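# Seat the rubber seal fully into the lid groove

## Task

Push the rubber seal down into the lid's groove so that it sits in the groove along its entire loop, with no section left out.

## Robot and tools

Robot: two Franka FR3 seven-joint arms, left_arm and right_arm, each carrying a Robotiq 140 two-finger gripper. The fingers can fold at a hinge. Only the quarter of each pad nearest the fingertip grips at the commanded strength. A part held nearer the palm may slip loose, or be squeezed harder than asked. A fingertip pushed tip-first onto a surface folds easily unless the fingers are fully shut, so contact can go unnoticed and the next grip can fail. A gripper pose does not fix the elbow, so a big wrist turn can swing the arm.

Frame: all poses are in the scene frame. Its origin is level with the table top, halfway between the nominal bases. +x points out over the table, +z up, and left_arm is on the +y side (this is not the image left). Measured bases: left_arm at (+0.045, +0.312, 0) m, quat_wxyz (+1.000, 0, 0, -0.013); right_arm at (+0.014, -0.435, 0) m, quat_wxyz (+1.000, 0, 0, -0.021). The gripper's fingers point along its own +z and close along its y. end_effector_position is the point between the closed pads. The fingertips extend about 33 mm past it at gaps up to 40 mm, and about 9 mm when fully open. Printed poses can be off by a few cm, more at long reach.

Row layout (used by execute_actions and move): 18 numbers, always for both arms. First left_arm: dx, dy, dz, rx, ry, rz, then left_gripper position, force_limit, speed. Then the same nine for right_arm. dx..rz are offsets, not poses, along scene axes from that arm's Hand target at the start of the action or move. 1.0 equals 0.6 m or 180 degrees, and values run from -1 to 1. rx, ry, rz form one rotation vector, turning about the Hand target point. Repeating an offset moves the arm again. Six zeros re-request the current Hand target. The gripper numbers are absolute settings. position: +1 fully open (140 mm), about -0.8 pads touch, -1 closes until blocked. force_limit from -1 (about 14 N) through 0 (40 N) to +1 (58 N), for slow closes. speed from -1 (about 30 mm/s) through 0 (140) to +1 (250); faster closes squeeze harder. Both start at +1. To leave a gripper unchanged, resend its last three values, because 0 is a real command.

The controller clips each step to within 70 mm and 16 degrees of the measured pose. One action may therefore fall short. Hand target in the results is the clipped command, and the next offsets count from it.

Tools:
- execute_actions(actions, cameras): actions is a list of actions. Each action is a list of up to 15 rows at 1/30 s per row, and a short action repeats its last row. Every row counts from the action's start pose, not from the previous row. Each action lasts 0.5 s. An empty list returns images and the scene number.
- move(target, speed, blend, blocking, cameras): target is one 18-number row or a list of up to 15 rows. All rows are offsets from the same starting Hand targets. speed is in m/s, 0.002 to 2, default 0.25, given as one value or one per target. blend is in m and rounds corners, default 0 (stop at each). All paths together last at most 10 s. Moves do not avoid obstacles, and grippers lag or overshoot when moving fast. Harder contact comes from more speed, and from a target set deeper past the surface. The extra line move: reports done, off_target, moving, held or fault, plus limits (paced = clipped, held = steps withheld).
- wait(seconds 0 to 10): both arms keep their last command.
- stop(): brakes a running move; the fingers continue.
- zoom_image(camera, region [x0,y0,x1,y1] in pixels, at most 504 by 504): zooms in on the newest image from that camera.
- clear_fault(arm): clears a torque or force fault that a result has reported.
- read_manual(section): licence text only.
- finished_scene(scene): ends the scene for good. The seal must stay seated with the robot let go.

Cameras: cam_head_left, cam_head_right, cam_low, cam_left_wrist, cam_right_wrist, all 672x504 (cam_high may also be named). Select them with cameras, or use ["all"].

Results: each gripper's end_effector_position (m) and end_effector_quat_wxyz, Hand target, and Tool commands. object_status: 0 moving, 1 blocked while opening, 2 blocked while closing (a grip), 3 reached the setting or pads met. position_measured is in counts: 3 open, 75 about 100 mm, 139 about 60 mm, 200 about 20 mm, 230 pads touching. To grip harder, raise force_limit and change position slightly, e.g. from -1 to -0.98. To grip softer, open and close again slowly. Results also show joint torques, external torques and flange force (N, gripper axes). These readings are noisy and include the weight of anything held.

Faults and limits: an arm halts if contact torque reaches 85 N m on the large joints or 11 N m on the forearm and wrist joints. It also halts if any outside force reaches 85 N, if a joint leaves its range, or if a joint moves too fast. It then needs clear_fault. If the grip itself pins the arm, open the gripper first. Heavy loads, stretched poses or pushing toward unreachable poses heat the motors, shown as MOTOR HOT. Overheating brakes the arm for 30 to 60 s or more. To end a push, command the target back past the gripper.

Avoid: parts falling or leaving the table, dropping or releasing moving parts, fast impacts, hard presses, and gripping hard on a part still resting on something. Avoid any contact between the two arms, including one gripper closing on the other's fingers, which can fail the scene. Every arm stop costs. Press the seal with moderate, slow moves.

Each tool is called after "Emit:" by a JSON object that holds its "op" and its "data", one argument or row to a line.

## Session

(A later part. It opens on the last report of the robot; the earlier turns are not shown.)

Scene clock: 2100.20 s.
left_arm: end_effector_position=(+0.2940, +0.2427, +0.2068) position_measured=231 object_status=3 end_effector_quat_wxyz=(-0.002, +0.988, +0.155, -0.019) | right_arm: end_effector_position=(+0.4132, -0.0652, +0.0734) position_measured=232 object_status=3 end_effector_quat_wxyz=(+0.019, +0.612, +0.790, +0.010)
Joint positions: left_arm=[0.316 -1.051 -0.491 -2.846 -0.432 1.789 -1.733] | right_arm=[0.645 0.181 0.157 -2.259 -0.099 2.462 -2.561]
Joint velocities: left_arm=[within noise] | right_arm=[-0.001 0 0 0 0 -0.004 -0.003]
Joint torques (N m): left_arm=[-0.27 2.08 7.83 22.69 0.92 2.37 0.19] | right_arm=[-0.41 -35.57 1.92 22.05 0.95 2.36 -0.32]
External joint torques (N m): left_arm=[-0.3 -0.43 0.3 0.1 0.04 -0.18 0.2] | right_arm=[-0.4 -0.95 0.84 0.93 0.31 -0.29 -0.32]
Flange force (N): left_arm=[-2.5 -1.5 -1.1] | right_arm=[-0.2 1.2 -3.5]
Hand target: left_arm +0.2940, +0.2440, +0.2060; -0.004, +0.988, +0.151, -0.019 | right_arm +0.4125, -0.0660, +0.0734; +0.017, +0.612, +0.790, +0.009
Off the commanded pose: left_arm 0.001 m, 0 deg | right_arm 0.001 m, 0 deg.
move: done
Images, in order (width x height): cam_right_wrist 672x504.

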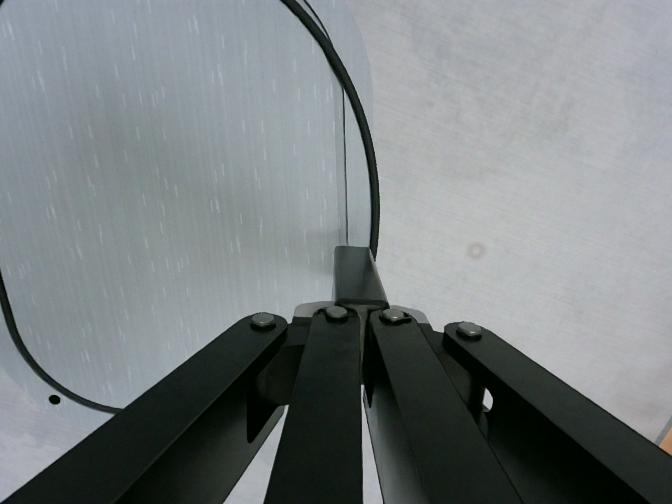

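Emit:
{"op": "move", "data": {
  "target": [
    [0,0,0,0,0,0,-1,-0.45,-0.7,0.0133,0.035,0,0,0,0,-0.45,0,0],
    [0,0,0,0,0,0,-1,-0.45,-0.7,0.0133,0.035,-0.0545,0,0,0,-1,-0.5,-0.7],
    [0,0,0,0,0,0,-1,-0.45,-0.7,-0.0115,0.0417,-0.0545,0,0,0,-1,-0.5,-0.7]
  ],
  "speed": [0.2,0.08,0.04],
  "cameras": ["cam_right_wrist"]
}}

Scene clock: 2110.97 s.
left_arm: end_effector_position=(+0.2940, +0.2427, +0.2068) position_measured=231 object_status=3 end_effector_quat_wxyz=(-0.002, +0.988, +0.155, -0.019) | right_arm: end_effector_position=(+0.4077, -0.0413, +0.0418) position_measured=226 object_status=2 end_effector_quat_wxyz=(+0.017, +0.612, +0.791, +0.009)
Joint positions: left_arm=[0.316 -1.051 -0.491 -2.846 -0.432 1.789 -1.733] | right_arm=[0.69 0.277 0.147 -2.22 -0.123 2.513 -2.507]
Joint velocities: left_arm=[within noise] | right_arm=[0.001 -0.001 0.001 0 0 0 0.006]
Joint torques (N m): left_arm=[-0.25 2.13 7.85 22.69 0.91 2.35 0.17] | right_arm=[1.04 -37.3 2.8 19.93 0.69 2.6 0.04]
External joint torques (N m): left_arm=[-0.32 -0.36 0.31 0.15 0.03 -0.19 0.17] | right_arm=[0.91 -0.42 1.11 -0.34 0.1 -0.04 0.04]
Flange force (N): left_arm=[-2.2 -1.3 -1.2] | right_arm=[0.4 -2.7 -1.2]
Hand target: left_arm +0.2940, +0.2440, +0.2060; -0.004, +0.988, +0.151, -0.019 | right_arm +0.4056, -0.0410, +0.0407; +0.017, +0.612, +0.790, +0.009
Off the commanded pose: left_arm 0.001 m, 0 deg | right_arm 0.002 m, 0 deg.
move: done
Images, in order (width x height): cam_right_wrist 672x504.

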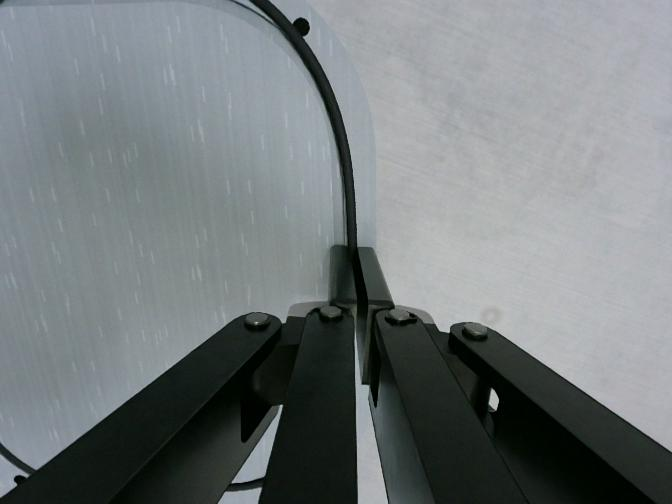

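Emit:
{"op": "move", "data": {
  "target": [
    [0.0,-0.31,-0.18,0,0,-0.05,-1,0,0,0,0,0,0,0,0,-1,-0.5,-0.7]
  ],
  "speed": 0.3,
  "cameras": ["cam_left_wrist","cam_head_right"]
}}

Emit:
{"op": "zoom_image", "data": {
  "camera": "cam_head_right",
  "region": [350, 240, 490, 360]
}}

Scene clock: 2118.03 s.
left_arm: end_effector_position=(+0.2755, +0.0702, +0.1072) position_measured=232 object_status=3 end_effector_quat_wxyz=(-0.011, +0.998, +0.049, -0.036) | right_arm: end_effector_position=(+0.4077, -0.0413, +0.0418) position_measured=226 object_status=2 end_effector_quat_wxyz=(+0.017, +0.613, +0.790, +0.009)
Joint positions: left_arm=[0.213 -0.741 -1.024 -2.762 -0.761 2.083 -1.874] | right_arm=[0.69 0.277 0.147 -2.22 -0.123 2.513 -2.505]
Joint torques (N m): left_arm=[-0.75 -0.93 13.27 17.63 0.79 2 0] | right_arm=[0.66 -37.33 3.17 19.93 0.62 2.58 0.12]
External joint torques (N m): left_arm=[-0.76 -1.51 0.96 -0.05 0.03 -0.44 0] | right_arm=[0.66 -0.27 1.59 -0.49 0.02 -0.08 0.12]
Flange force (N): left_arm=[-8.7 -6.3 -7.4] | right_arm=[0.4 -3.0 -1.1]
Hand target: left_arm +0.2745, +0.0716, +0.1071; -0.013, +0.998, +0.047, -0.037 (not the last commanded pose) | right_arm +0.4056, -0.0410, +0.0407; +0.017, +0.612, +0.790, +0.009
Off the commanded pose: left_arm 0.024 m, 4 deg | right_arm 0.002 m, 0 deg.
move: held (left_arm; a check stopped the path); limits=held
pose unreachable (left arm): on one or more control steps of this call, first in action 0 (counted from 0), this arm could not follow its commanded pose, so it was not sent that pose on those steps. It may still have moved: this result reports where it is.
cause: moving toward the commanded pose would bring a part of the arm too close to another arm (a part of this arm just beyond joint 7 (wrist roll) and a part of the right arm just beyond its joint 7 (wrist roll), along the way the arms are being sent, or toward where that arm still pushes).
Images, in order (width x height): cam_head_right 672x504, cam_left_wrist 672x504.

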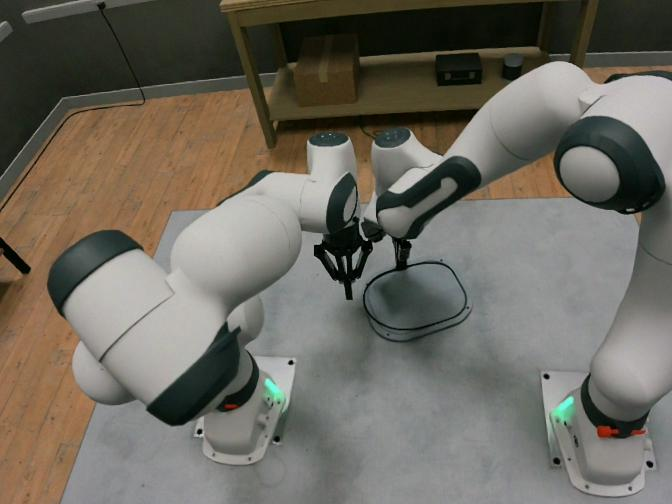

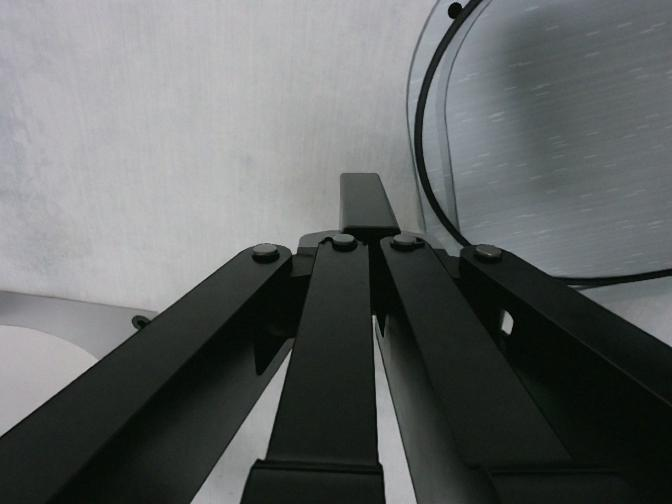

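Scaled by 3.600 from the camera's 672x504 image, which has a finer 960x720 frame.

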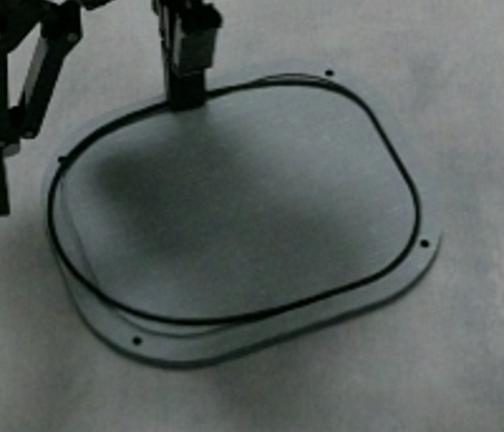

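Emit:
{"op": "move", "data": {
  "target": [
    [-0.03,0.2,0.1,0,0,0,-1,0,0,0.002,-0.009,0,0,0,0,-1,-0.5,-0.7],
    [-0.03,0.2,0.1,0,0,0,-1,0,0,0.002,-0.009,-0.004,0,0,0,-0.55,-0.5,-0.7],
    [-0.03,0.2,0.1,0,0,0,-1,0,0,0.002,-0.009,0.02,0,0,0,-1,0,0],
    [-0.03,0.2,0.1,0,0,0,-1,0,0,0.003,-0.009,-0.0045,0,0,0,-1,0,0],
    [-0.03,0.2,0.1,0,0,0,-1,0,0,0.003,-0.009,0.05,0,0,0,-1,0,0]
  ],
  "speed": [0.15,0.04,0.1,0.08,0.1],
  "cameras": ["cam_right_wrist","cam_head_right"]
}}

Emit:
{"op": "zoom_image", "data": {
  "camera": "cam_head_right",
  "region": [350, 240, 490, 360]
}}

Scene clock: 2131.53 s.
left_arm: end_effector_position=(+0.2580, +0.1901, +0.1676) position_measured=232 object_status=3 end_effector_quat_wxyz=(-0.011, +0.998, +0.051, -0.035) | right_arm: end_effector_position=(+0.4082, -0.0456, +0.0708) position_measured=233 object_status=3 end_effector_quat_wxyz=(+0.019, +0.613, +0.790, +0.010)
Joint positions: left_arm=[0.118 -1.057 -0.591 -2.921 -0.522 1.826 -1.714] | right_arm=[0.684 0.212 0.15 -2.223 -0.104 2.455 -2.524]
Joint velocities: left_arm=[within noise] | right_arm=[0 0.001 -0.001 0.001 -0.001 -0.005 -0.005]
Joint torques (N m): left_arm=[-0.55 2.42 9.02 21.24 1.19 2.04 0.13] | right_arm=[-0.38 -36.62 2.21 22.12 0.97 2.32 -0.2]
External joint torques (N m): left_arm=[-0.54 -0.65 0.77 -0.14 0.31 -0.4 0.14] | right_arm=[-0.22 -1.03 1.13 1.02 0.33 -0.32 -0.2]
Flange force (N): left_arm=[-5.5 -3.7 -2.6] | right_arm=[0.5 1.2 -3.7]
Hand target: left_arm +0.2565, +0.1916, +0.1671; -0.013, +0.998, +0.047, -0.037 | right_arm +0.4074, -0.0464, +0.0707; +0.017, +0.612, +0.790, +0.009
Off the commanded pose: left_arm 0.002 m, 1 deg | right_arm 0.001 m, 0 deg.
move: done; target 2's new numbers were sent with right_arm's hand 0.004 m and 0 deg from that target
Images, in order (width x height): cam_head_right 672x504, cam_right_wrist 672x504.

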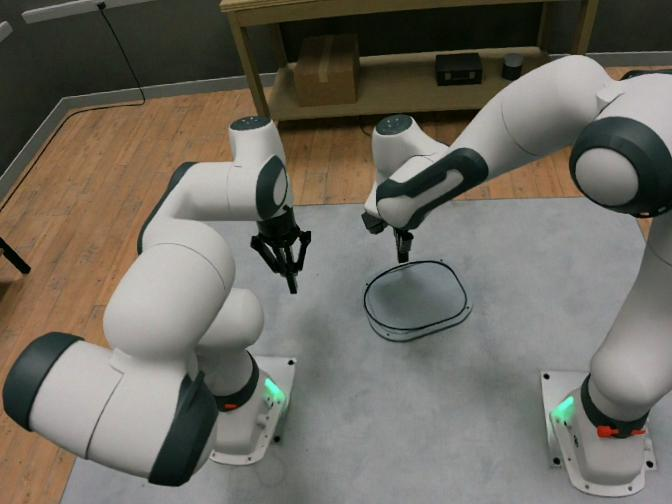

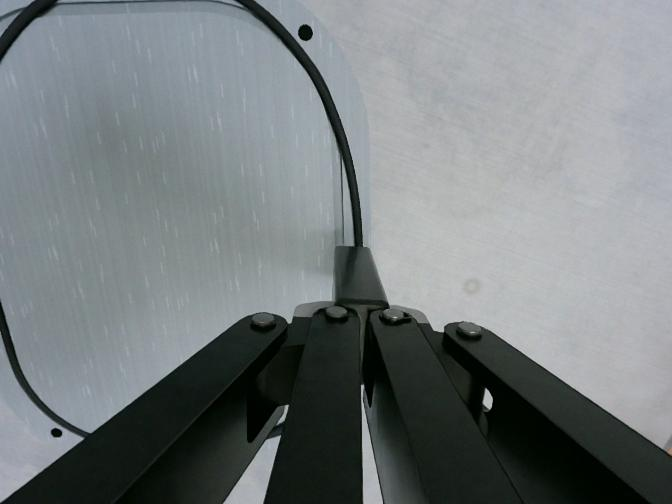

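Scaled by 3.600 from the camera's 672x504 image, which has a finer 960x720 frame.

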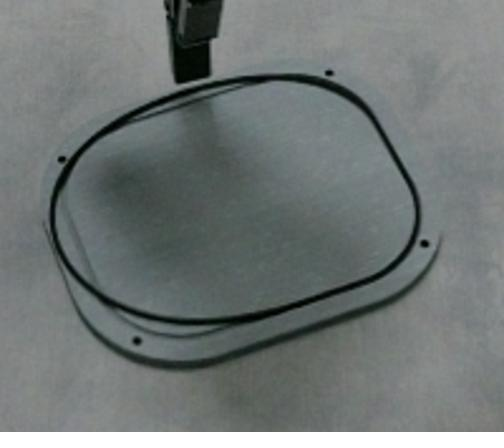

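Emit:
{"op": "move", "data": {
  "target": [
    [0,0,0,0,0,0,-1,0,0,0.001,0.019,-0.033,0,0,0,-1,0,0],
    [0,0,0,0,0,0,-1,0,0,0.001,0.019,-0.0535,0,0,0,-1,0,0],
    [0,0,0,0,0,0,-1,0,0,-0.0075,0.019,-0.0545,0,0,0,-1,0,0],
    [0,0,0,0,0,0,-1,0,0,-0.0075,0.019,-0.033,0,0,0,-1,0,0],
    [0,0,0,0,0,0,-1,0,0,-0.0048,0.0407,-0.033,0,0,0,-1,0,0],
    [0,0,0,0,0,0,-1,0,0,-0.0048,0.0407,-0.0535,0,0,0,-1,0,0],
    [0,0,0,0,0,0,-1,0,0,-0.0135,0.0407,-0.0545,0,0,0,-1,0,0],
    [0,0,0,0,0,0,-1,0,0,-0.0135,0.0407,-0.033,0,0,0,-1,0,0],
    [0,0,0,0,0,0,-1,0,0,-0.0107,0.0607,-0.033,0,0,0,-1,0,0],
    [0,0,0,0,0,0,-1,0,0,-0.0107,0.0607,-0.0535,0,0,0,-1,0,0],
    [0,0,0,0,0,0,-1,0,0,-0.0185,0.0607,-0.0545,0,0,0,-1,0,0],
    [0,0,0,0,0,0,-1,0,0,-0.0185,0.0607,0,0,0,0,-1,0,0]
  ],
  "speed": [0.25,0.06,0.05,0.1,0.25,0.06,0.05,0.1,0.25,0.06,0.05,0.1],
  "cameras": ["cam_right_wrist"]
}}

Scene clock: 2148.67 s.
left_arm: end_effector_position=(+0.2580, +0.1901, +0.1676) position_measured=232 object_status=3 end_effector_quat_wxyz=(-0.011, +0.998, +0.051, -0.035) | right_arm: end_effector_position=(+0.3971, -0.0091, +0.0709) position_measured=233 object_status=3 end_effector_quat_wxyz=(+0.019, +0.612, +0.790, +0.010)
Joint positions: left_arm=[0.118 -1.057 -0.591 -2.921 -0.522 1.826 -1.714] | right_arm=[0.737 0.26 0.158 -2.152 -0.117 2.428 -2.458]
Joint velocities: left_arm=[within noise] | right_arm=[0 0.001 0.002 -0.001 0.001 -0.004 -0.001]
Joint torques (N m): left_arm=[-0.53 2.39 9.04 21.22 1.18 2.04 0.18] | right_arm=[-0.41 -38.51 2.73 22.38 0.99 2.39 -0.31]
External joint torques (N m): left_arm=[-0.53 -0.69 0.77 -0.13 0.3 -0.4 0.18] | right_arm=[-0.34 -1.13 1.22 0.94 0.34 -0.26 -0.31]
Flange force (N): left_arm=[-5.6 -3.9 -2.7] | right_arm=[-0.1 0.9 -3.7]
Hand target: left_arm +0.2565, +0.1916, +0.1671; -0.013, +0.998, +0.047, -0.037 | right_arm +0.3963, -0.0100, +0.0707; +0.017, +0.612, +0.790, +0.009
Off the commanded pose: left_arm 0.002 m, 1 deg | right_arm 0.001 m, 0 deg.
move: done
Images, in order (width x height): cam_right_wrist 672x504.

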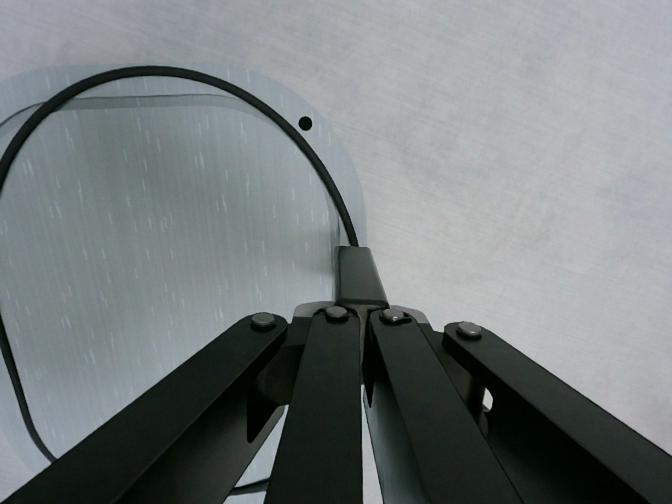

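Emit:
{"op": "move", "data": {
  "target": [
    [0,0,0,0,0,0,-1,0,0,-0.0005,0.0217,-0.033,0,0,0.02,-1,0,0],
    [0,0,0,0,0,0,-1,0,0,-0.0005,0.0217,-0.0535,0,0,0.02,-1,0,0],
    [0,0,0,0,0,0,-1,0,0,-0.009,0.0217,-0.0545,0,0,0.02,-1,0,0],
    [0,0,0,0,0,0,-1,0,0,-0.009,0.0217,-0.033,0,0,0.02,-1,0,0],
    [0,0,0,0,0,0,-1,0,0,-0.0122,0.04,-0.033,0,0,0.07,-1,0,0],
    [0,0,0,0,0,0,-1,0,0,-0.0122,0.04,-0.053,0,0,0.07,-1,0,0],
    [0,0,0,0,0,0,-1,0,0,-0.0205,0.0375,-0.054,0,0,0.07,-1,0,0],
    [0,0,0,0,0,0,-1,0,0,-0.0205,0.0375,-0.033,0,0,0.07,-1,0,0],
    [0,0,0,0,0,0,-1,0,0,-0.0272,0.06,-0.033,0,0,0.13,-1,0,0],
    [0,0,0,0,0,0,-1,0,0,-0.0272,0.06,-0.0525,0,0,0.13,-1,0,0],
    [0,0,0,0,0,0,-1,0,0,-0.0338,0.055,-0.0535,0,0,0.13,-1,0,0],
    [0,0,0,0,0,0,-1,0,0,-0.0338,0.055,0,0,0,0.13,-1,0,0]
  ],
  "speed": [0.25,0.06,0.05,0.1,0.25,0.06,0.05,0.1,0.25,0.06,0.05,0.1],
  "cameras": ["cam_right_wrist"]
}}

Scene clock: 2170.07 s.
left_arm: end_effector_position=(+0.2580, +0.1901, +0.1676) position_measured=232 object_status=3 end_effector_quat_wxyz=(-0.011, +0.998, +0.051, -0.035) | right_arm: end_effector_position=(+0.3768, +0.0239, +0.0709) position_measured=233 object_status=3 end_effector_quat_wxyz=(+0.017, +0.440, +0.898, +0.014)
Joint positions: left_arm=[0.118 -1.057 -0.591 -2.921 -0.522 1.826 -1.714] | right_arm=[0.666 0.293 0.293 -2.117 -0.169 2.425 -2.771]
Joint velocities: left_arm=[within noise] | right_arm=[0.001 0.001 0.001 0 -0.002 -0.003 -0.005]
Joint torques (N m): left_arm=[-0.55 2.4 9.08 21.22 1.2 2.04 0.19] | right_arm=[-0.51 -38.37 4.32 22.41 0.98 2.24 -0.26]
External joint torques (N m): left_arm=[-0.54 -0.71 0.78 -0.13 0.33 -0.4 0.2] | right_arm=[-0.57 -1.02 1.25 0.99 0.32 -0.4 -0.26]
Flange force (N): left_arm=[-5.7 -4.0 -2.7] | right_arm=[-0.6 1.0 -4.3]
Hand target: left_arm +0.2565, +0.1916, +0.1671; -0.013, +0.998, +0.047, -0.037 | right_arm +0.3760, +0.0230, +0.0707; +0.015, +0.439, +0.898, +0.012
Off the commanded pose: left_arm 0.002 m, 1 deg | right_arm 0.001 m, 0 deg.
move: done
Images, in order (width x height): cam_right_wrist 672x504.

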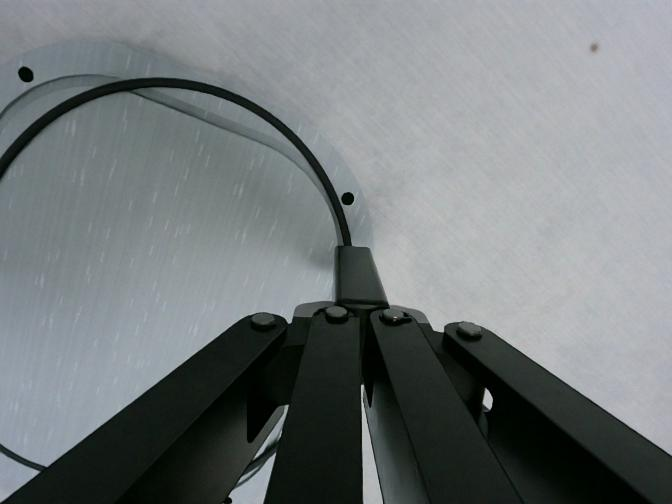

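Emit:
{"op": "move", "data": {
  "target": [
    [0,0,0,0,0,0,-1,0,0,-0.012,0.0175,0.03,0,0,-0.47,-1,0,0],
    [0,0,0,0,0,0,-1,0,0,-0.0125,0.0175,-0.03,0,0,-0.94,-1,0,0]
  ],
  "speed": [0.8,0.8]
}}

Emit:
{"op": "move", "data": {
  "target": [
    [0,0,0,0,0,0,-1,0,0,0,0,-0.0215,0,0,0,-1,0,0],
    [0,0,0,0,0,0,-1,0,0,-0.0042,-0.005,-0.0225,0,0,0,-1,0,0],
    [0,0,0,0,0,0,-1,0,0,-0.0042,-0.005,0,0,0,0,-1,0,0],
    [0,0,0,0,0,0,-1,0,0,-0.0142,0.0108,0,0,0,0.04,-1,0,0],
    [0,0,0,0,0,0,-1,0,0,-0.0142,0.0108,-0.0215,0,0,0.04,-1,0,0],
    [0,0,0,0,0,0,-1,0,0,-0.0192,0.005,-0.0225,0,0,0.04,-1,0,0],
    [0,0,0,0,0,0,-1,0,0,-0.0192,0.005,0,0,0,0.04,-1,0,0],
    [0,0,0,0,0,0,-1,0,0,-0.0325,0.0208,0,0,0,0.11,-1,0,0],
    [0,0,0,0,0,0,-1,0,0,-0.0325,0.0208,-0.0215,0,0,0.11,-1,0,0],
    [0,0,0,0,0,0,-1,0,0,-0.0358,0.0125,-0.0225,0,0,0.11,-1,0,0],
    [0,0,0,0,0,0,-1,0,0,-0.0358,0.0125,0.03,0,0,0.11,-1,0,0]
  ],
  "speed": [0.06,0.05,0.1,0.25,0.06,0.05,0.1,0.25,0.06,0.05,0.1],
  "cameras": ["cam_right_wrist","cam_head_right"]
}}

Emit:
{"op": "zoom_image", "data": {
  "camera": "cam_head_right",
  "region": [350, 240, 490, 360]
}}

Scene clock: 2193.67 s.
left_arm: end_effector_position=(+0.2580, +0.1901, +0.1676) position_measured=232 object_status=3 end_effector_quat_wxyz=(-0.011, +0.998, +0.051, -0.035) | right_arm: end_effector_position=(+0.3696, +0.0335, +0.0535) position_measured=233 object_status=3 end_effector_quat_wxyz=(+0.012, +0.937, -0.350, -0.013)
Joint positions: left_arm=[0.118 -1.057 -0.591 -2.921 -0.522 1.826 -1.714] | right_arm=[1.511 0.428 -0.581 -2.021 0.343 2.324 -0.172]
Joint velocities: left_arm=[within noise] | right_arm=[0 0 0 0 0 -0.001 0.008]
Joint torques (N m): left_arm=[-0.57 2.42 9.01 21.21 1.18 2.03 0.19] | right_arm=[0.16 -38.56 -6.79 22.57 0.84 2.23 0.05]
External joint torques (N m): left_arm=[-0.55 -0.63 0.72 -0.22 0.31 -0.43 0.19] | right_arm=[0 -0.71 0.33 1.41 0.3 -0.27 0.05]
Flange force (N): left_arm=[-5.6 -3.8 -2.4] | right_arm=[-0.5 -4.7 -1.6]
Hand target: left_arm +0.2565, +0.1916, +0.1671; -0.013, +0.998, +0.047, -0.037 | right_arm +0.3685, +0.0335, +0.0527; +0.013, +0.935, -0.353, -0.014
Off the commanded pose: left_arm 0.002 m, 1 deg | right_arm 0.001 m, 0 deg.
move: done; limits=paced

Scene clock: 2200.77 s.
left_arm: end_effector_position=(+0.2580, +0.1901, +0.1676) position_measured=232 object_status=3 end_effector_quat_wxyz=(-0.011, +0.998, +0.051, -0.035) | right_arm: end_effector_position=(+0.3476, +0.0421, +0.0708) position_measured=233 object_status=3 end_effector_quat_wxyz=(+0.014, +0.982, -0.186, -0.012)
Joint positions: left_arm=[0.118 -1.057 -0.591 -2.921 -0.522 1.826 -1.714] | right_arm=[1.467 0.359 -0.49 -2.039 0.24 2.309 -0.403]
Joint velocities: left_arm=[within noise] | right_arm=[-0.001 -0.001 -0.002 0.003 0 -0.004 0.007]
Joint torques (N m): left_arm=[-0.55 2.42 9.05 21.23 1.2 2.05 0.2] | right_arm=[0.37 -39.18 -4.93 22.72 0.2 2.31 -0.04]
External joint torques (N m): left_arm=[-0.54 -0.59 0.77 -0.25 0.33 -0.42 0.21] | right_arm=[0.2 -1.17 0.11 0.89 -0.35 -0.22 -0.04]
Flange force (N): left_arm=[-5.4 -4.0 -2.4] | right_arm=[-0.4 -0.2 -3.3]
Hand target: left_arm +0.2565, +0.1916, +0.1671; -0.013, +0.998, +0.047, -0.037 | right_arm +0.3471, +0.0410, +0.0707; +0.016, +0.982, -0.187, -0.012
Off the commanded pose: left_arm 0.002 m, 1 deg | right_arm 0.001 m, 0 deg.
move: done
Images, in order (width x height): cam_head_right 672x504, cam_right_wrist 672x504.

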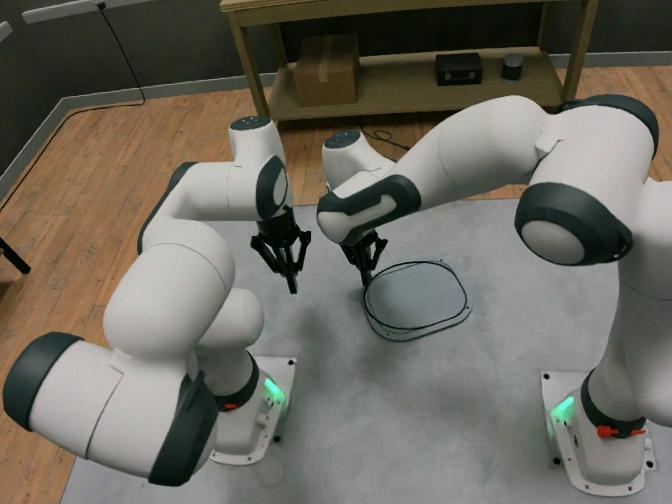

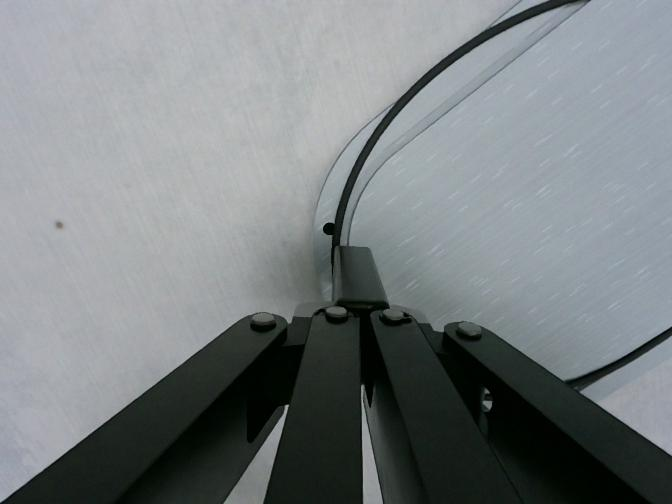

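Scaled by 3.600 from the camera's 672x504 image, which has a finer 960x720 frame.

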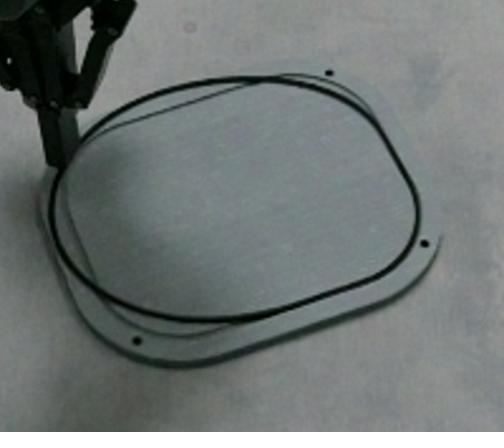

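Emit:
{"op": "move", "data": {
  "target": [
    [0,0,0,0,0,0,-1,0,0,0.1,-0.1,0.05,0,0,0.2,-1,0,0],
    [0,0,0,0,0,0,-1,0,0,0.105,-0.32,0,0,0,0.46,-1,0,0]
  ],
  "speed": 0.5,
  "cameras": ["cam_right_wrist"]
}}

Scene clock: 2216.27 s.
left_arm: end_effector_position=(+0.2580, +0.1901, +0.1676) position_measured=232 object_status=3 end_effector_quat_wxyz=(-0.011, +0.998, +0.051, -0.035) | right_arm: end_effector_position=(+0.4101, -0.1507, +0.0713) position_measured=233 object_status=3 end_effector_quat_wxyz=(+0.020, +0.861, +0.509, +0.003)
Joint positions: left_arm=[0.118 -1.057 -0.591 -2.921 -0.522 1.826 -1.714] | right_arm=[1.028 0.06 -0.345 -2.43 -0.033 2.487 -1.97]
Joint velocities: left_arm=[within noise] | right_arm=[0 -0.001 0 -0.001 0 0 -0.006]
Joint torques (N m): left_arm=[-0.55 2.4 9 21.21 1.2 2.04 0.17] | right_arm=[-0.21 -29.27 0.36 21.89 0.94 2.54 -0.22]
External joint torques (N m): left_arm=[-0.56 -0.64 0.71 -0.17 0.32 -0.42 0.18] | right_arm=[-0.11 -0.24 0.99 1.42 0.36 -0.09 -0.23]
Flange force (N): left_arm=[-5.6 -3.7 -2.5] | right_arm=[4.9 1.9 -0.8]
Hand target: left_arm +0.2565, +0.1916, +0.1671; -0.013, +0.998, +0.047, -0.037 | right_arm +0.4101, -0.1510, +0.0707; +0.019, +0.860, +0.509, +0.002
Off the commanded pose: left_arm 0.002 m, 1 deg | right_arm 0.001 m, 0 deg.
move: done; limits=paced
Images, in order (width x height): cam_right_wrist 672x504.

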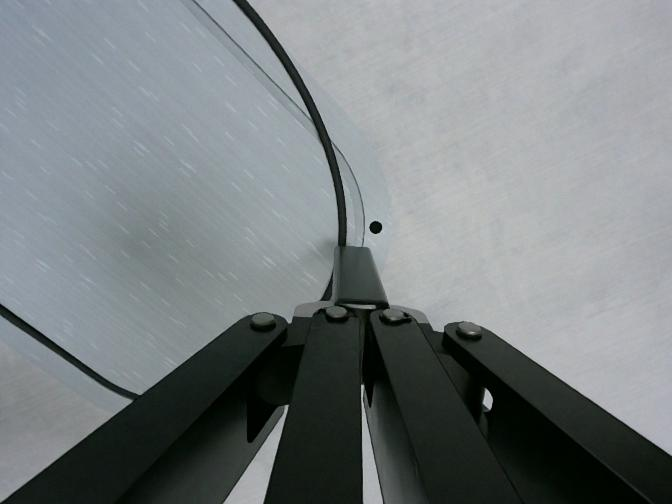

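Emit:
{"op": "move", "data": {
  "target": [
    [0,0,0,0,0,0,-1,0,0,-0.0168,-0.015,-0.033,0,0,-0.09,-1,0,0],
    [0,0,0,0,0,0,-1,0,0,-0.0168,-0.015,-0.053,0,0,-0.09,-1,0,0],
    [0,0,0,0,0,0,-1,0,0,-0.011,-0.021,-0.056,0,0,-0.09,-1,0,0],
    [0,0,0,0,0,0,-1,0,0,-0.011,-0.021,-0.033,0,0,-0.09,-1,0,0],
    [0,0,0,0,0,0,-1,0,0,-0.0035,-0.01,-0.033,0,0,-0.05,-1,0,0],
    [0,0,0,0,0,0,-1,0,0,-0.0035,-0.01,-0.053,0,0,-0.05,-1,0,0],
    [0,0,0,0,0,0,-1,0,0,0.0028,-0.0158,-0.056,0,0,-0.05,-1,0,0],
    [0,0,0,0,0,0,-1,0,0,0.0028,-0.0158,-0.033,0,0,-0.05,-1,0,0],
    [0,0,0,0,0,0,-1,0,0,0.0098,0.0183,-0.033,0,0,0.015,-1,0,0],
    [0,0,0,0,0,0,-1,0,0,0.0098,0.0183,-0.053,0,0,0.015,-1,0,0],
    [0,0,0,0,0,0,-1,0,0,0.0173,0.0142,-0.056,0,0,0.015,-1,0,0],
    [0,0,0,0,0,0,-1,0,0,0.0173,0.0142,0,0,0,0.015,-1,0,0]
  ],
  "speed": [0.25,0.06,0.05,0.1,0.25,0.06,0.05,0.1,0.25,0.06,0.05,0.1],
  "cameras": ["cam_right_wrist"]
}}

Scene clock: 2236.00 s.
left_arm: end_effector_position=(+0.2580, +0.1901, +0.1676) position_measured=232 object_status=3 end_effector_quat_wxyz=(-0.011, +0.998, +0.051, -0.035) | right_arm: end_effector_position=(+0.4210, -0.1419, +0.0704) position_measured=233 object_status=3 end_effector_quat_wxyz=(+0.018, +0.848, +0.530, +0.003)
Joint positions: left_arm=[0.118 -1.057 -0.591 -2.921 -0.522 1.826 -1.714] | right_arm=[0.992 0.097 -0.309 -2.385 -0.012 2.481 -2.036]
Joint velocities: left_arm=[within noise] | right_arm=[0.002 0.001 -0.002 -0.001 0 -0.003 0.005]
Joint torques (N m): left_arm=[-0.56 2.39 9.04 21.18 1.19 2.04 0.17] | right_arm=[-0.03 -31.98 0.06 21.57 0.24 2.36 0.08]
External joint torques (N m): left_arm=[-0.53 -0.65 0.78 -0.21 0.32 -0.41 0.17] | right_arm=[-0.04 -1.22 0.82 0.88 -0.35 -0.29 0.08]
Flange force (N): left_arm=[-5.6 -3.9 -2.5] | right_arm=[0.1 -0.8 -4.1]
Hand target: left_arm +0.2565, +0.1916, +0.1671; -0.013, +0.998, +0.047, -0.037 | right_arm +0.4204, -0.1424, +0.0707; +0.019, +0.848, +0.530, +0.002
Off the commanded pose: left_arm 0.002 m, 1 deg | right_arm 0.001 m, 0 deg.
move: done
Images, in order (width x height): cam_right_wrist 672x504.

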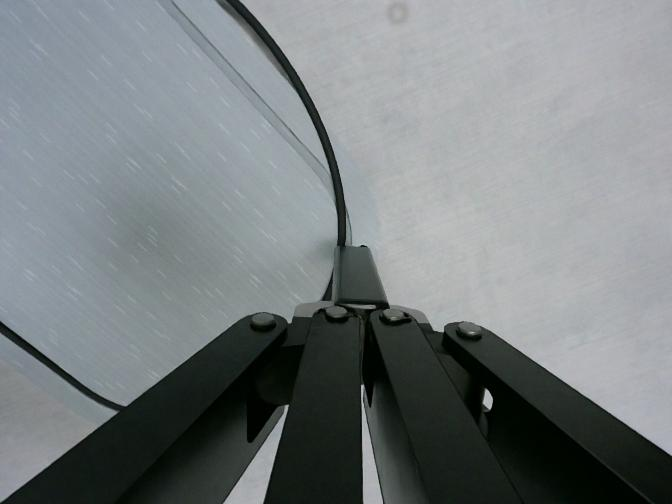

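Emit:
{"op": "move", "data": {
  "target": [
    [0,0,0,0,0,0,-1,0,0,0.0018,0.0065,-0.033,0,0,0,-1,0,0],
    [0,0,0,0,0,0,-1,0,0,0.0018,0.0065,-0.0565,0,0,0,-1,0,0],
    [0,0,0,0,0,0,-1,0,0,0.0018,0.0065,-0.033,0,0,0,-1,0,0],
    [0,0,0,0,0,0,-1,0,0,0.0085,0.0315,-0.033,0,0,0.06,-1,0,0],
    [0,0,0,0,0,0,-1,0,0,0.0085,0.0315,-0.053,0,0,0.06,-1,0,0],
    [0,0,0,0,0,0,-1,0,0,0.0135,0.0298,-0.0565,0,0,0.06,-1,0,0],
    [0,0,0,0,0,0,-1,0,0,0.0135,0.0298,-0.033,0,0,0.06,-1,0,0],
    [0,0,0,0,0,0,-1,0,0,0.0168,0.0507,-0.033,0,0,0.12,-1,0,0],
    [0,0,0,0,0,0,-1,0,0,0.0168,0.0507,-0.0565,0,0,0.12,-1,0,0],
    [0,0,0,0,0,0,-1,0,0,0.0168,0.0507,-0.033,0,0,0.12,-1,0,0],
    [0,0,0,0,0,0,-1,0,0,0.0235,0.0723,-0.033,0,0,0.2,-1,0,0],
    [0,0,0,0,0,0,-1,0,0,0.0235,0.0723,-0.053,0,0,0.2,-1,0,0],
    [0,0,0,0,0,0,-1,0,0,0.0118,0.0723,-0.0555,0,0,0.2,-1,0,0],
    [0,0,0,0,0,0,-1,0,0,0.0118,0.0723,0,0,0,0.2,-1,0,0]
  ],
  "speed": [0.25,0.06,0.1,0.25,0.06,0.05,0.1,0.25,0.06,0.1,0.25,0.06,0.05,0.1],
  "cameras": ["cam_right_wrist"]
}}

Scene clock: 2258.33 s.
left_arm: end_effector_position=(+0.2580, +0.1901, +0.1676) position_measured=232 object_status=3 end_effector_quat_wxyz=(-0.011, +0.998, +0.051, -0.035) | right_arm: end_effector_position=(+0.4281, -0.0983, +0.0706) position_measured=233 object_status=3 end_effector_quat_wxyz=(+0.017, +0.643, +0.766, +0.009)
Joint positions: left_arm=[0.118 -1.057 -0.591 -2.921 -0.522 1.826 -1.714] | right_arm=[0.878 0.161 -0.142 -2.298 -0.012 2.481 -2.61]
Joint velocities: left_arm=[within noise] | right_arm=[-0.001 -0.001 0.001 0.002 0 -0.003 0.001]
Joint torques (N m): left_arm=[-0.54 2.39 9.05 21.21 1.18 2.04 0.16] | right_arm=[-0.05 -35.32 0.19 21.84 0.27 2.33 0.18]
External joint torques (N m): left_arm=[-0.55 -0.66 0.78 -0.16 0.29 -0.41 0.17] | right_arm=[0.05 -1.05 0.82 0.82 -0.35 -0.33 0.18]
Flange force (N): left_arm=[-5.6 -3.8 -2.6] | right_arm=[1.2 -0.1 -3.4]
Hand target: left_arm +0.2565, +0.1916, +0.1671; -0.013, +0.998, +0.047, -0.037 | right_arm +0.4275, -0.0991, +0.0707; +0.018, +0.643, +0.766, +0.008
Off the commanded pose: left_arm 0.002 m, 1 deg | right_arm 0.001 m, 0 deg.
move: done
Images, in order (width x height): cam_right_wrist 672x504.

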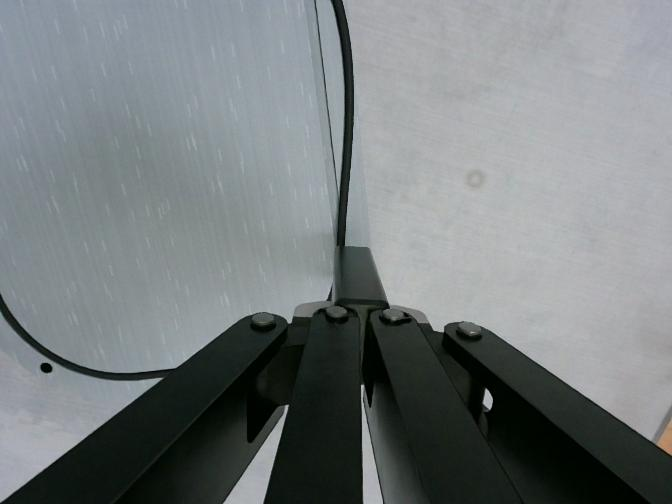

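Emit:
{"op": "move", "data": {
  "target": [
    [0,0,0,0,0,0,-1,0,0,-0.0017,0.0218,-0.033,0,0,0.03,-1,0,0],
    [0,0,0,0,0,0,-1,0,0,-0.0017,0.0218,-0.053,0,0,0.03,-1,0,0],
    [0,0,0,0,0,0,-1,0,0,-0.0135,0.0218,-0.0555,0,0,0.03,-1,0,0],
    [0,0,0,0,0,0,-1,0,0,-0.0135,0.0218,-0.033,0,0,0.03,-1,0,0],
    [0,0,0,0,0,0,-1,0,0,-0.0058,0.0435,-0.033,0,0,0.03,-1,0,0],
    [0,0,0,0,0,0,-1,0,0,-0.0058,0.0435,-0.053,0,0,0.03,-1,0,0],
    [0,0,0,0,0,0,-1,0,0,-0.019,0.0435,-0.0555,0,0,0.03,-1,0,0],
    [0,0,0,0,0,0,-1,0,0,-0.019,0.0435,-0.033,0,0,0.03,-1,0,0],
    [0,0,0,0,0,0,-1,0,0,-0.01,0.065,-0.033,0,0,0.03,-1,0,0],
    [0,0,0,0,0,0,-1,0,0,-0.01,0.065,-0.053,0,0,0.03,-1,0,0],
    [0,0,0,0,0,0,-1,0,0,-0.025,0.065,-0.0555,0,0,0.03,-1,0,0],
    [0,0,0,0,0,0,-1,0,0,-0.025,0.065,0,0,0,0.03,-1,0,0]
  ],
  "speed": [0.25,0.06,0.05,0.1,0.25,0.06,0.05,0.1,0.25,0.06,0.05,0.1],
  "cameras": ["cam_right_wrist","cam_head_right"]
}}

Emit:
{"op": "zoom_image", "data": {
  "camera": "cam_head_right",
  "region": [350, 240, 490, 360]
}}

Scene clock: 2277.20 s.
left_arm: end_effector_position=(+0.2580, +0.1901, +0.1676) position_measured=232 object_status=3 end_effector_quat_wxyz=(-0.011, +0.998, +0.051, -0.035) | right_arm: end_effector_position=(+0.4131, -0.0592, +0.0707) position_measured=233 object_status=3 end_effector_quat_wxyz=(+0.016, +0.606, +0.795, +0.010)
Joint positions: left_arm=[0.118 -1.057 -0.591 -2.921 -0.522 1.826 -1.714] | right_arm=[0.912 0.195 -0.104 -2.247 -0.015 2.467 -2.63]
Joint velocities: left_arm=[within noise] | right_arm=[0.001 -0.001 0 0.001 0 -0.005 0.003]
Joint torques (N m): left_arm=[-0.54 2.39 9.02 21.21 1.19 2.04 0.16] | right_arm=[0.06 -36.69 0.23 22.05 0.27 2.46 0.1]
External joint torques (N m): left_arm=[-0.51 -0.66 0.75 -0.2 0.32 -0.41 0.17] | right_arm=[0.06 -1.13 0.66 0.91 -0.36 -0.19 0.1]
Flange force (N): left_arm=[-5.6 -3.9 -2.5] | right_arm=[1.0 0.2 -3.1]
Hand target: left_arm +0.2565, +0.1916, +0.1671; -0.013, +0.998, +0.047, -0.037 | right_arm +0.4125, -0.0601, +0.0707; +0.017, +0.606, +0.795, +0.009
Off the commanded pose: left_arm 0.002 m, 1 deg | right_arm 0.001 m, 0 deg.
move: done
Images, in order (width x height): cam_head_right 672x504, cam_right_wrist 672x504.

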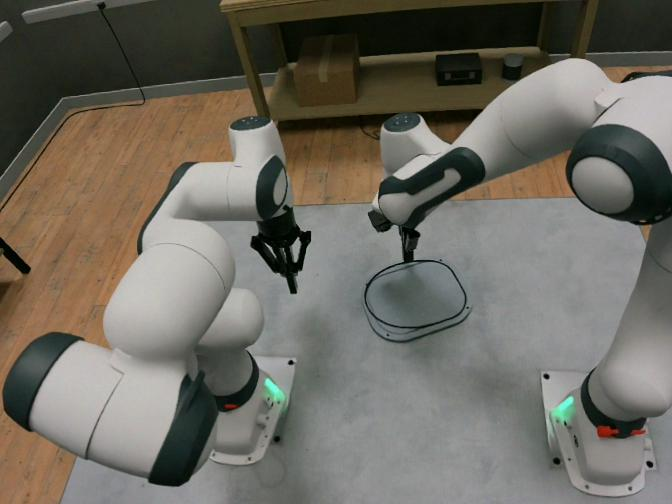

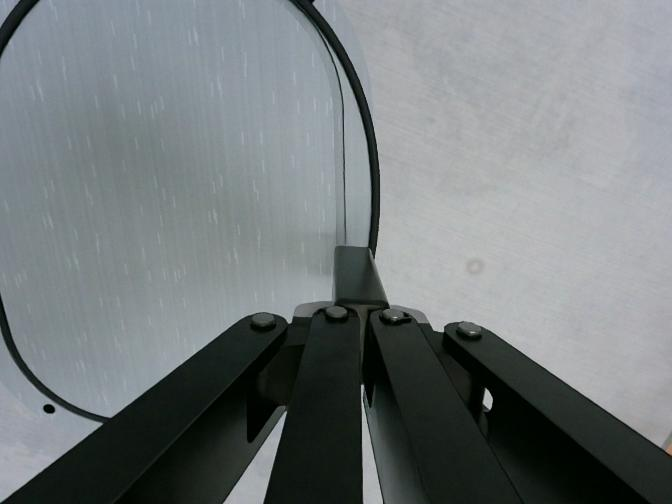

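Scaled by 3.600 from the camera's 672x504 image, which has a finer 960x720 frame.

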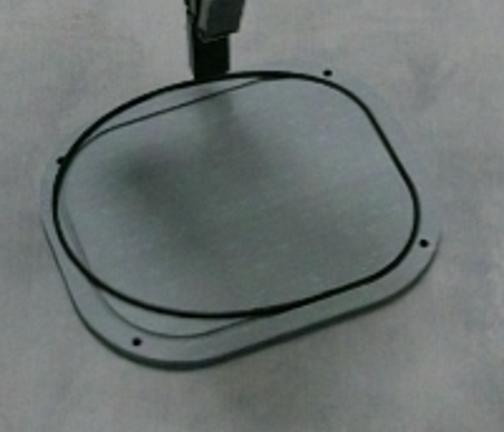

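Emit:
{"op": "move", "data": {
  "target": [
    [0,0,0,0,0,0,-1,0,0,-0.1,0,0.06,0,0,0,-1,0,0],
    [0,0,0,0,0,0,-1,0,0,-0.28,0.015,0,0,0,-0.03,-1,0,0]
  ],
  "speed": 0.4,
  "cameras": ["cam_right_wrist"]
}}

Scene clock: 2290.80 s.
left_arm: end_effector_position=(+0.2580, +0.1901, +0.1676) position_measured=232 object_status=3 end_effector_quat_wxyz=(-0.011, +0.998, +0.051, -0.035) | right_arm: end_effector_position=(+0.2440, -0.0512, +0.0703) position_measured=233 object_status=3 end_effector_quat_wxyz=(+0.017, +0.642, +0.766, +0.006)
Joint positions: left_arm=[0.118 -1.057 -0.591 -2.921 -0.522 1.826 -1.714] | right_arm=[1.053 -0.048 0.035 -2.569 -0.059 2.527 -2.224]
Joint velocities: left_arm=[within noise] | right_arm=[-0.001 -0.001 0 0 0 0.001 0.005]
Joint torques (N m): left_arm=[-0.55 2.43 9.01 21.24 1.18 2.05 0.17] | right_arm=[-0.08 -27.39 0.79 20.53 0.2 2.72 0.09]
External joint torques (N m): left_arm=[-0.56 -0.69 0.71 -0.09 0.31 -0.4 0.18] | right_arm=[-0.01 -1.17 0.96 0.45 -0.37 0.08 0.09]
Flange force (N): left_arm=[-5.6 -3.6 -2.6] | right_arm=[-0.5 -2.0 -2.7]
Hand target: left_arm +0.2565, +0.1916, +0.1671; -0.013, +0.998, +0.047, -0.037 | right_arm +0.2445, -0.0511, +0.0707; +0.018, +0.643, +0.766, +0.008
Off the commanded pose: left_arm 0.002 m, 1 deg | right_arm 0.001 m, 0 deg.
move: done
Images, in order (width x height): cam_right_wrist 672x504.

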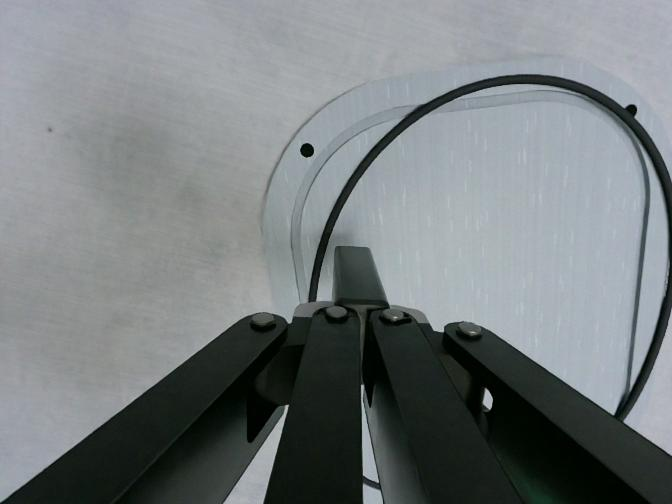

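Emit:
{"op": "move", "data": {
  "target": [
    [0,0,0,0,0,0,-1,0,0,-0.0125,0.0493,0.01,0,0,-0.165,-0.45,0,0],
    [0,0,0,0,0,0,-1,0,0,-0.0125,0.0493,-0.0405,0,0,-0.165,-1,-0.5,-0.7],
    [0,0,0,0,0,0,-1,0,0,-0.0387,0.061,-0.0405,0,0,-0.165,-1,-0.5,-0.7]
  ],
  "speed": [0.3,0.08,0.04],
  "cameras": ["cam_right_wrist","cam_head_right"]
}}

Emit:
{"op": "zoom_image", "data": {
  "camera": "cam_head_right",
  "region": [350, 240, 490, 360]
}}

Scene clock: 2304.20 s.
left_arm: end_effector_position=(+0.2580, +0.1901, +0.1676) position_measured=232 object_status=3 end_effector_quat_wxyz=(-0.011, +0.998, +0.051, -0.035) | right_arm: end_effector_position=(+0.2220, -0.0142, +0.0471) position_measured=231 object_status=3 end_effector_quat_wxyz=(+0.018, +0.818, +0.575, +0.003)
Joint positions: left_arm=[0.118 -1.057 -0.591 -2.921 -0.522 1.826 -1.714] | right_arm=[1.082 0.075 0.084 -2.484 -0.073 2.545 -1.613]
Joint velocities: left_arm=[within noise] | right_arm=[-0.001 0 0.002 -0.001 0.001 0 0.005]
Joint torques (N m): left_arm=[-0.57 2.44 9.05 21.23 1.18 2.04 0.18] | right_arm=[0.35 -30.37 0.97 19.98 0.16 2.56 -0.04]
External joint torques (N m): left_arm=[-0.59 -0.69 0.77 -0.12 0.31 -0.4 0.19] | right_arm=[0.42 -0.58 0.78 0.52 -0.36 -0.06 -0.04]
Flange force (N): left_arm=[-5.7 -3.8 -2.6] | right_arm=[0.6 -1.1 -1.6]
Hand target: left_arm +0.2565, +0.1916, +0.1671; -0.013, +0.998, +0.047, -0.037 | right_arm +0.2213, -0.0145, +0.0464; +0.019, +0.818, +0.575, +0.003
Off the commanded pose: left_arm 0.002 m, 1 deg | right_arm 0.001 m, 0 deg.
move: done
Images, in order (width x height): cam_head_right 672x504, cam_right_wrist 672x504.

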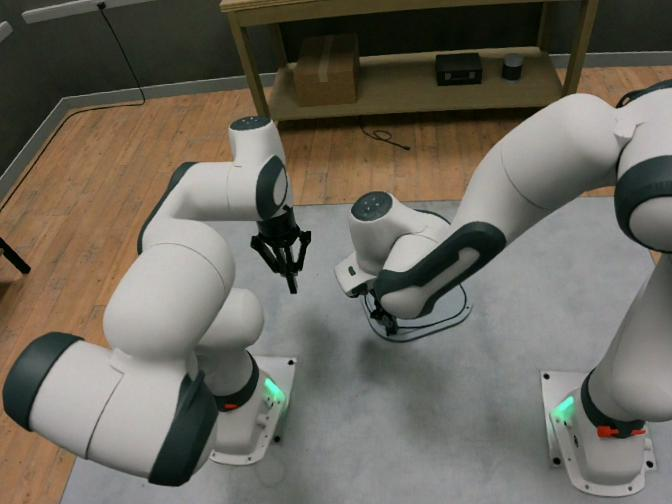

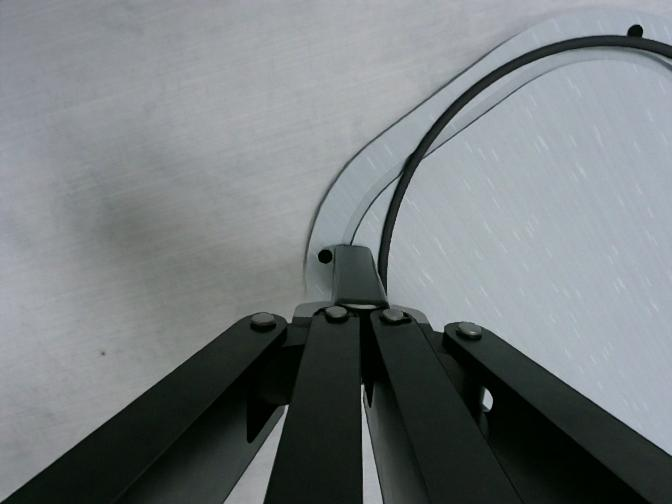

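Scaled by 3.600 from the camera's 672x504 image, which has a finer 960x720 frame.

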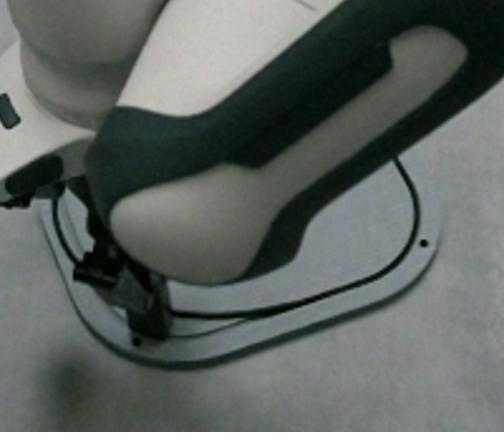

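Emit:
{"op": "move", "data": {
  "target": [
    [0,0,0,0,0,0,-1,0,0,0,0,0.025,0,0,0,-0.45,0,0],
    [0,0,0,0,0,0,-1,0,0,0.0235,-0.0025,0.025,0,0,0,-0.45,0,0],
    [0,0,0,0,0,0,-1,0,0,0.0235,-0.0025,-0.0035,0,0,0,-1,-0.5,-0.7],
    [0,0,0,0,0,0,-1,0,0,0,0.002,-0.0035,0,0,0,-1,-0.5,-0.7]
  ],
  "speed": [0.1,0.2,0.06,0.04],
  "cameras": ["cam_right_wrist"]
}}

Scene clock: 2315.53 s.
left_arm: end_effector_position=(+0.2580, +0.1901, +0.1676) position_measured=232 object_status=3 end_effector_quat_wxyz=(-0.011, +0.998, +0.051, -0.035) | right_arm: end_effector_position=(+0.2230, -0.0117, +0.0455) position_measured=231 object_status=3 end_effector_quat_wxyz=(+0.018, +0.818, +0.575, +0.004)
Joint positions: left_arm=[0.118 -1.057 -0.591 -2.921 -0.522 1.826 -1.714] | right_arm=[1.084 0.083 0.082 -2.479 -0.075 2.551 -1.611]
Joint velocities: left_arm=[within noise] | right_arm=[0 0.001 -0.001 -0.001 -0.001 0 0.008]
Joint torques (N m): left_arm=[-0.56 2.39 9.06 21.22 1.19 2.05 0.17] | right_arm=[0.4 -30.3 1.1 18.61 0.33 2.25 0.16]
External joint torques (N m): left_arm=[-0.57 -0.64 0.78 -0.18 0.32 -0.4 0.17] | right_arm=[0.44 -0.24 0.85 -0.84 -0.18 -0.39 0.15]
Flange force (N): left_arm=[-5.6 -3.9 -2.5] | right_arm=[-2.8 -1.9 -1.3]
Hand target: left_arm +0.2565, +0.1916, +0.1671; -0.013, +0.998, +0.047, -0.037 | right_arm +0.2213, -0.0133, +0.0443; +0.019, +0.818, +0.575, +0.003
Off the commanded pose: left_arm 0.002 m, 1 deg | right_arm 0.003 m, 0 deg.
move: done
Images, in order (width x height): cam_right_wrist 672x504.

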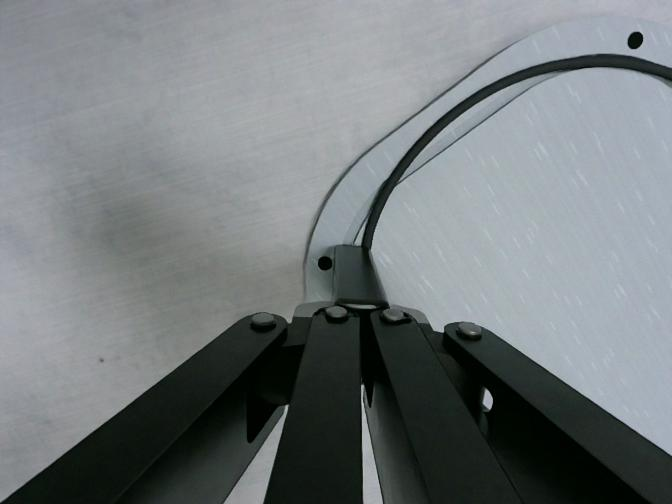

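Emit:
{"op": "move", "data": {
  "target": [
    [0,0,0,0,0,0,-1,0,0,0,0,0.02,0,0,0,-1,0,0],
    [0,0,0,0,0,0,-1,0,0,0.012,-0.004,0.02,0,0,0,-1,0,0],
    [0,0,0,0,0,0,-1,0,0,0.012,-0.004,-0.001,0,0,0,-1,0,0],
    [0,0,0,0,0,0,-1,0,0,-0.003,0.0013,-0.0035,0,0,0,-1,0,0],
    [0,0,0,0,0,0,-1,0,0,-0.003,0.0013,0.02,0,0,0,-1,0,0],
    [0,0,0,0,0,0,-1,0,0,0.0035,-0.0255,0.02,0,0,0.1,-1,0,0],
    [0,0,0,0,0,0,-1,0,0,0.0035,-0.0255,-0.001,0,0,0.1,-1,0,0],
    [0,0,0,0,0,0,-1,0,0,-0.006,-0.0255,-0.0035,0,0,0.1,-1,0,0],
    [0,0,0,0,0,0,-1,0,0,-0.006,-0.0255,0.02,0,0,0.1,-1,0,0],
    [0,0,0,0,0,0,-1,0,0,0.0042,-0.055,0.02,0,0,0.15,-1,0,0],
    [0,0,0,0,0,0,-1,0,0,0.0042,-0.055,-0.001,0,0,0.15,-1,0,0],
    [0,0,0,0,0,0,-1,0,0,-0.003,-0.055,-0.0035,0,0,0.15,-1,0,0],
    [0,0,0,0,0,0,-1,0,0,-0.003,-0.055,0.06,0,0,0.15,-1,0,0]
  ],
  "speed": [0.1,0.2,0.06,0.04,0.1,0.2,0.06,0.04,0.1,0.2,0.06,0.04,0.1],
  "cameras": ["cam_right_wrist"]
}}

Scene clock: 2339.03 s.
left_arm: end_effector_position=(+0.2580, +0.1901, +0.1676) position_measured=232 object_status=3 end_effector_quat_wxyz=(-0.011, +0.998, +0.051, -0.035) | right_arm: end_effector_position=(+0.2208, -0.0462, +0.0799) position_measured=232 object_status=3 end_effector_quat_wxyz=(+0.019, +0.662, +0.749, +0.009)
Joint positions: left_arm=[0.118 -1.057 -0.591 -2.921 -0.522 1.826 -1.714] | right_arm=[1.07 -0.09 0.073 -2.587 -0.057 2.504 -2.119]
Joint velocities: left_arm=[within noise] | right_arm=[-0.001 0 -0.001 -0.001 0.001 -0.004 -0.003]
Joint torques (N m): left_arm=[-0.53 2.42 9 21.23 1.18 2.03 0.15] | right_arm=[0.21 -26.02 0.43 21.2 0.93 2.44 -0.23]
External joint torques (N m): left_arm=[-0.56 -0.69 0.72 -0.1 0.3 -0.42 0.15] | right_arm=[0.09 -1.15 0.59 0.83 0.35 -0.21 -0.23]
Flange force (N): left_arm=[-5.7 -3.7 -2.7] | right_arm=[-0.2 -0.5 -4.1]
Hand target: left_arm +0.2565, +0.1916, +0.1671; -0.013, +0.998, +0.047, -0.037 | right_arm +0.2195, -0.0463, +0.0803; +0.018, +0.661, +0.750, +0.008
Off the commanded pose: left_arm 0.002 m, 1 deg | right_arm 0.001 m, 0 deg.
move: done
Images, in order (width x height): cam_right_wrist 672x504.

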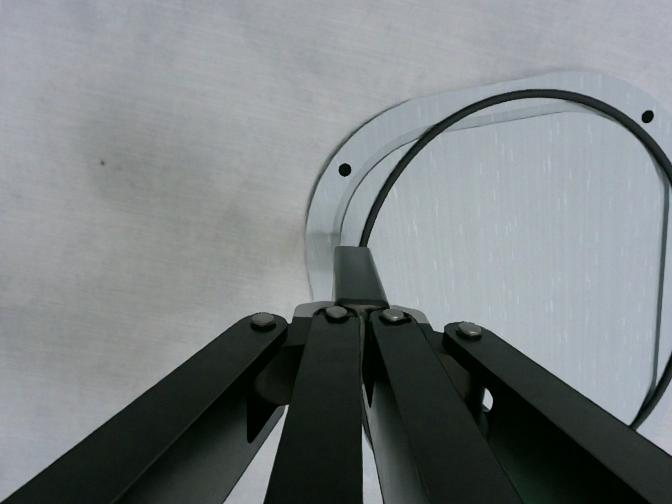

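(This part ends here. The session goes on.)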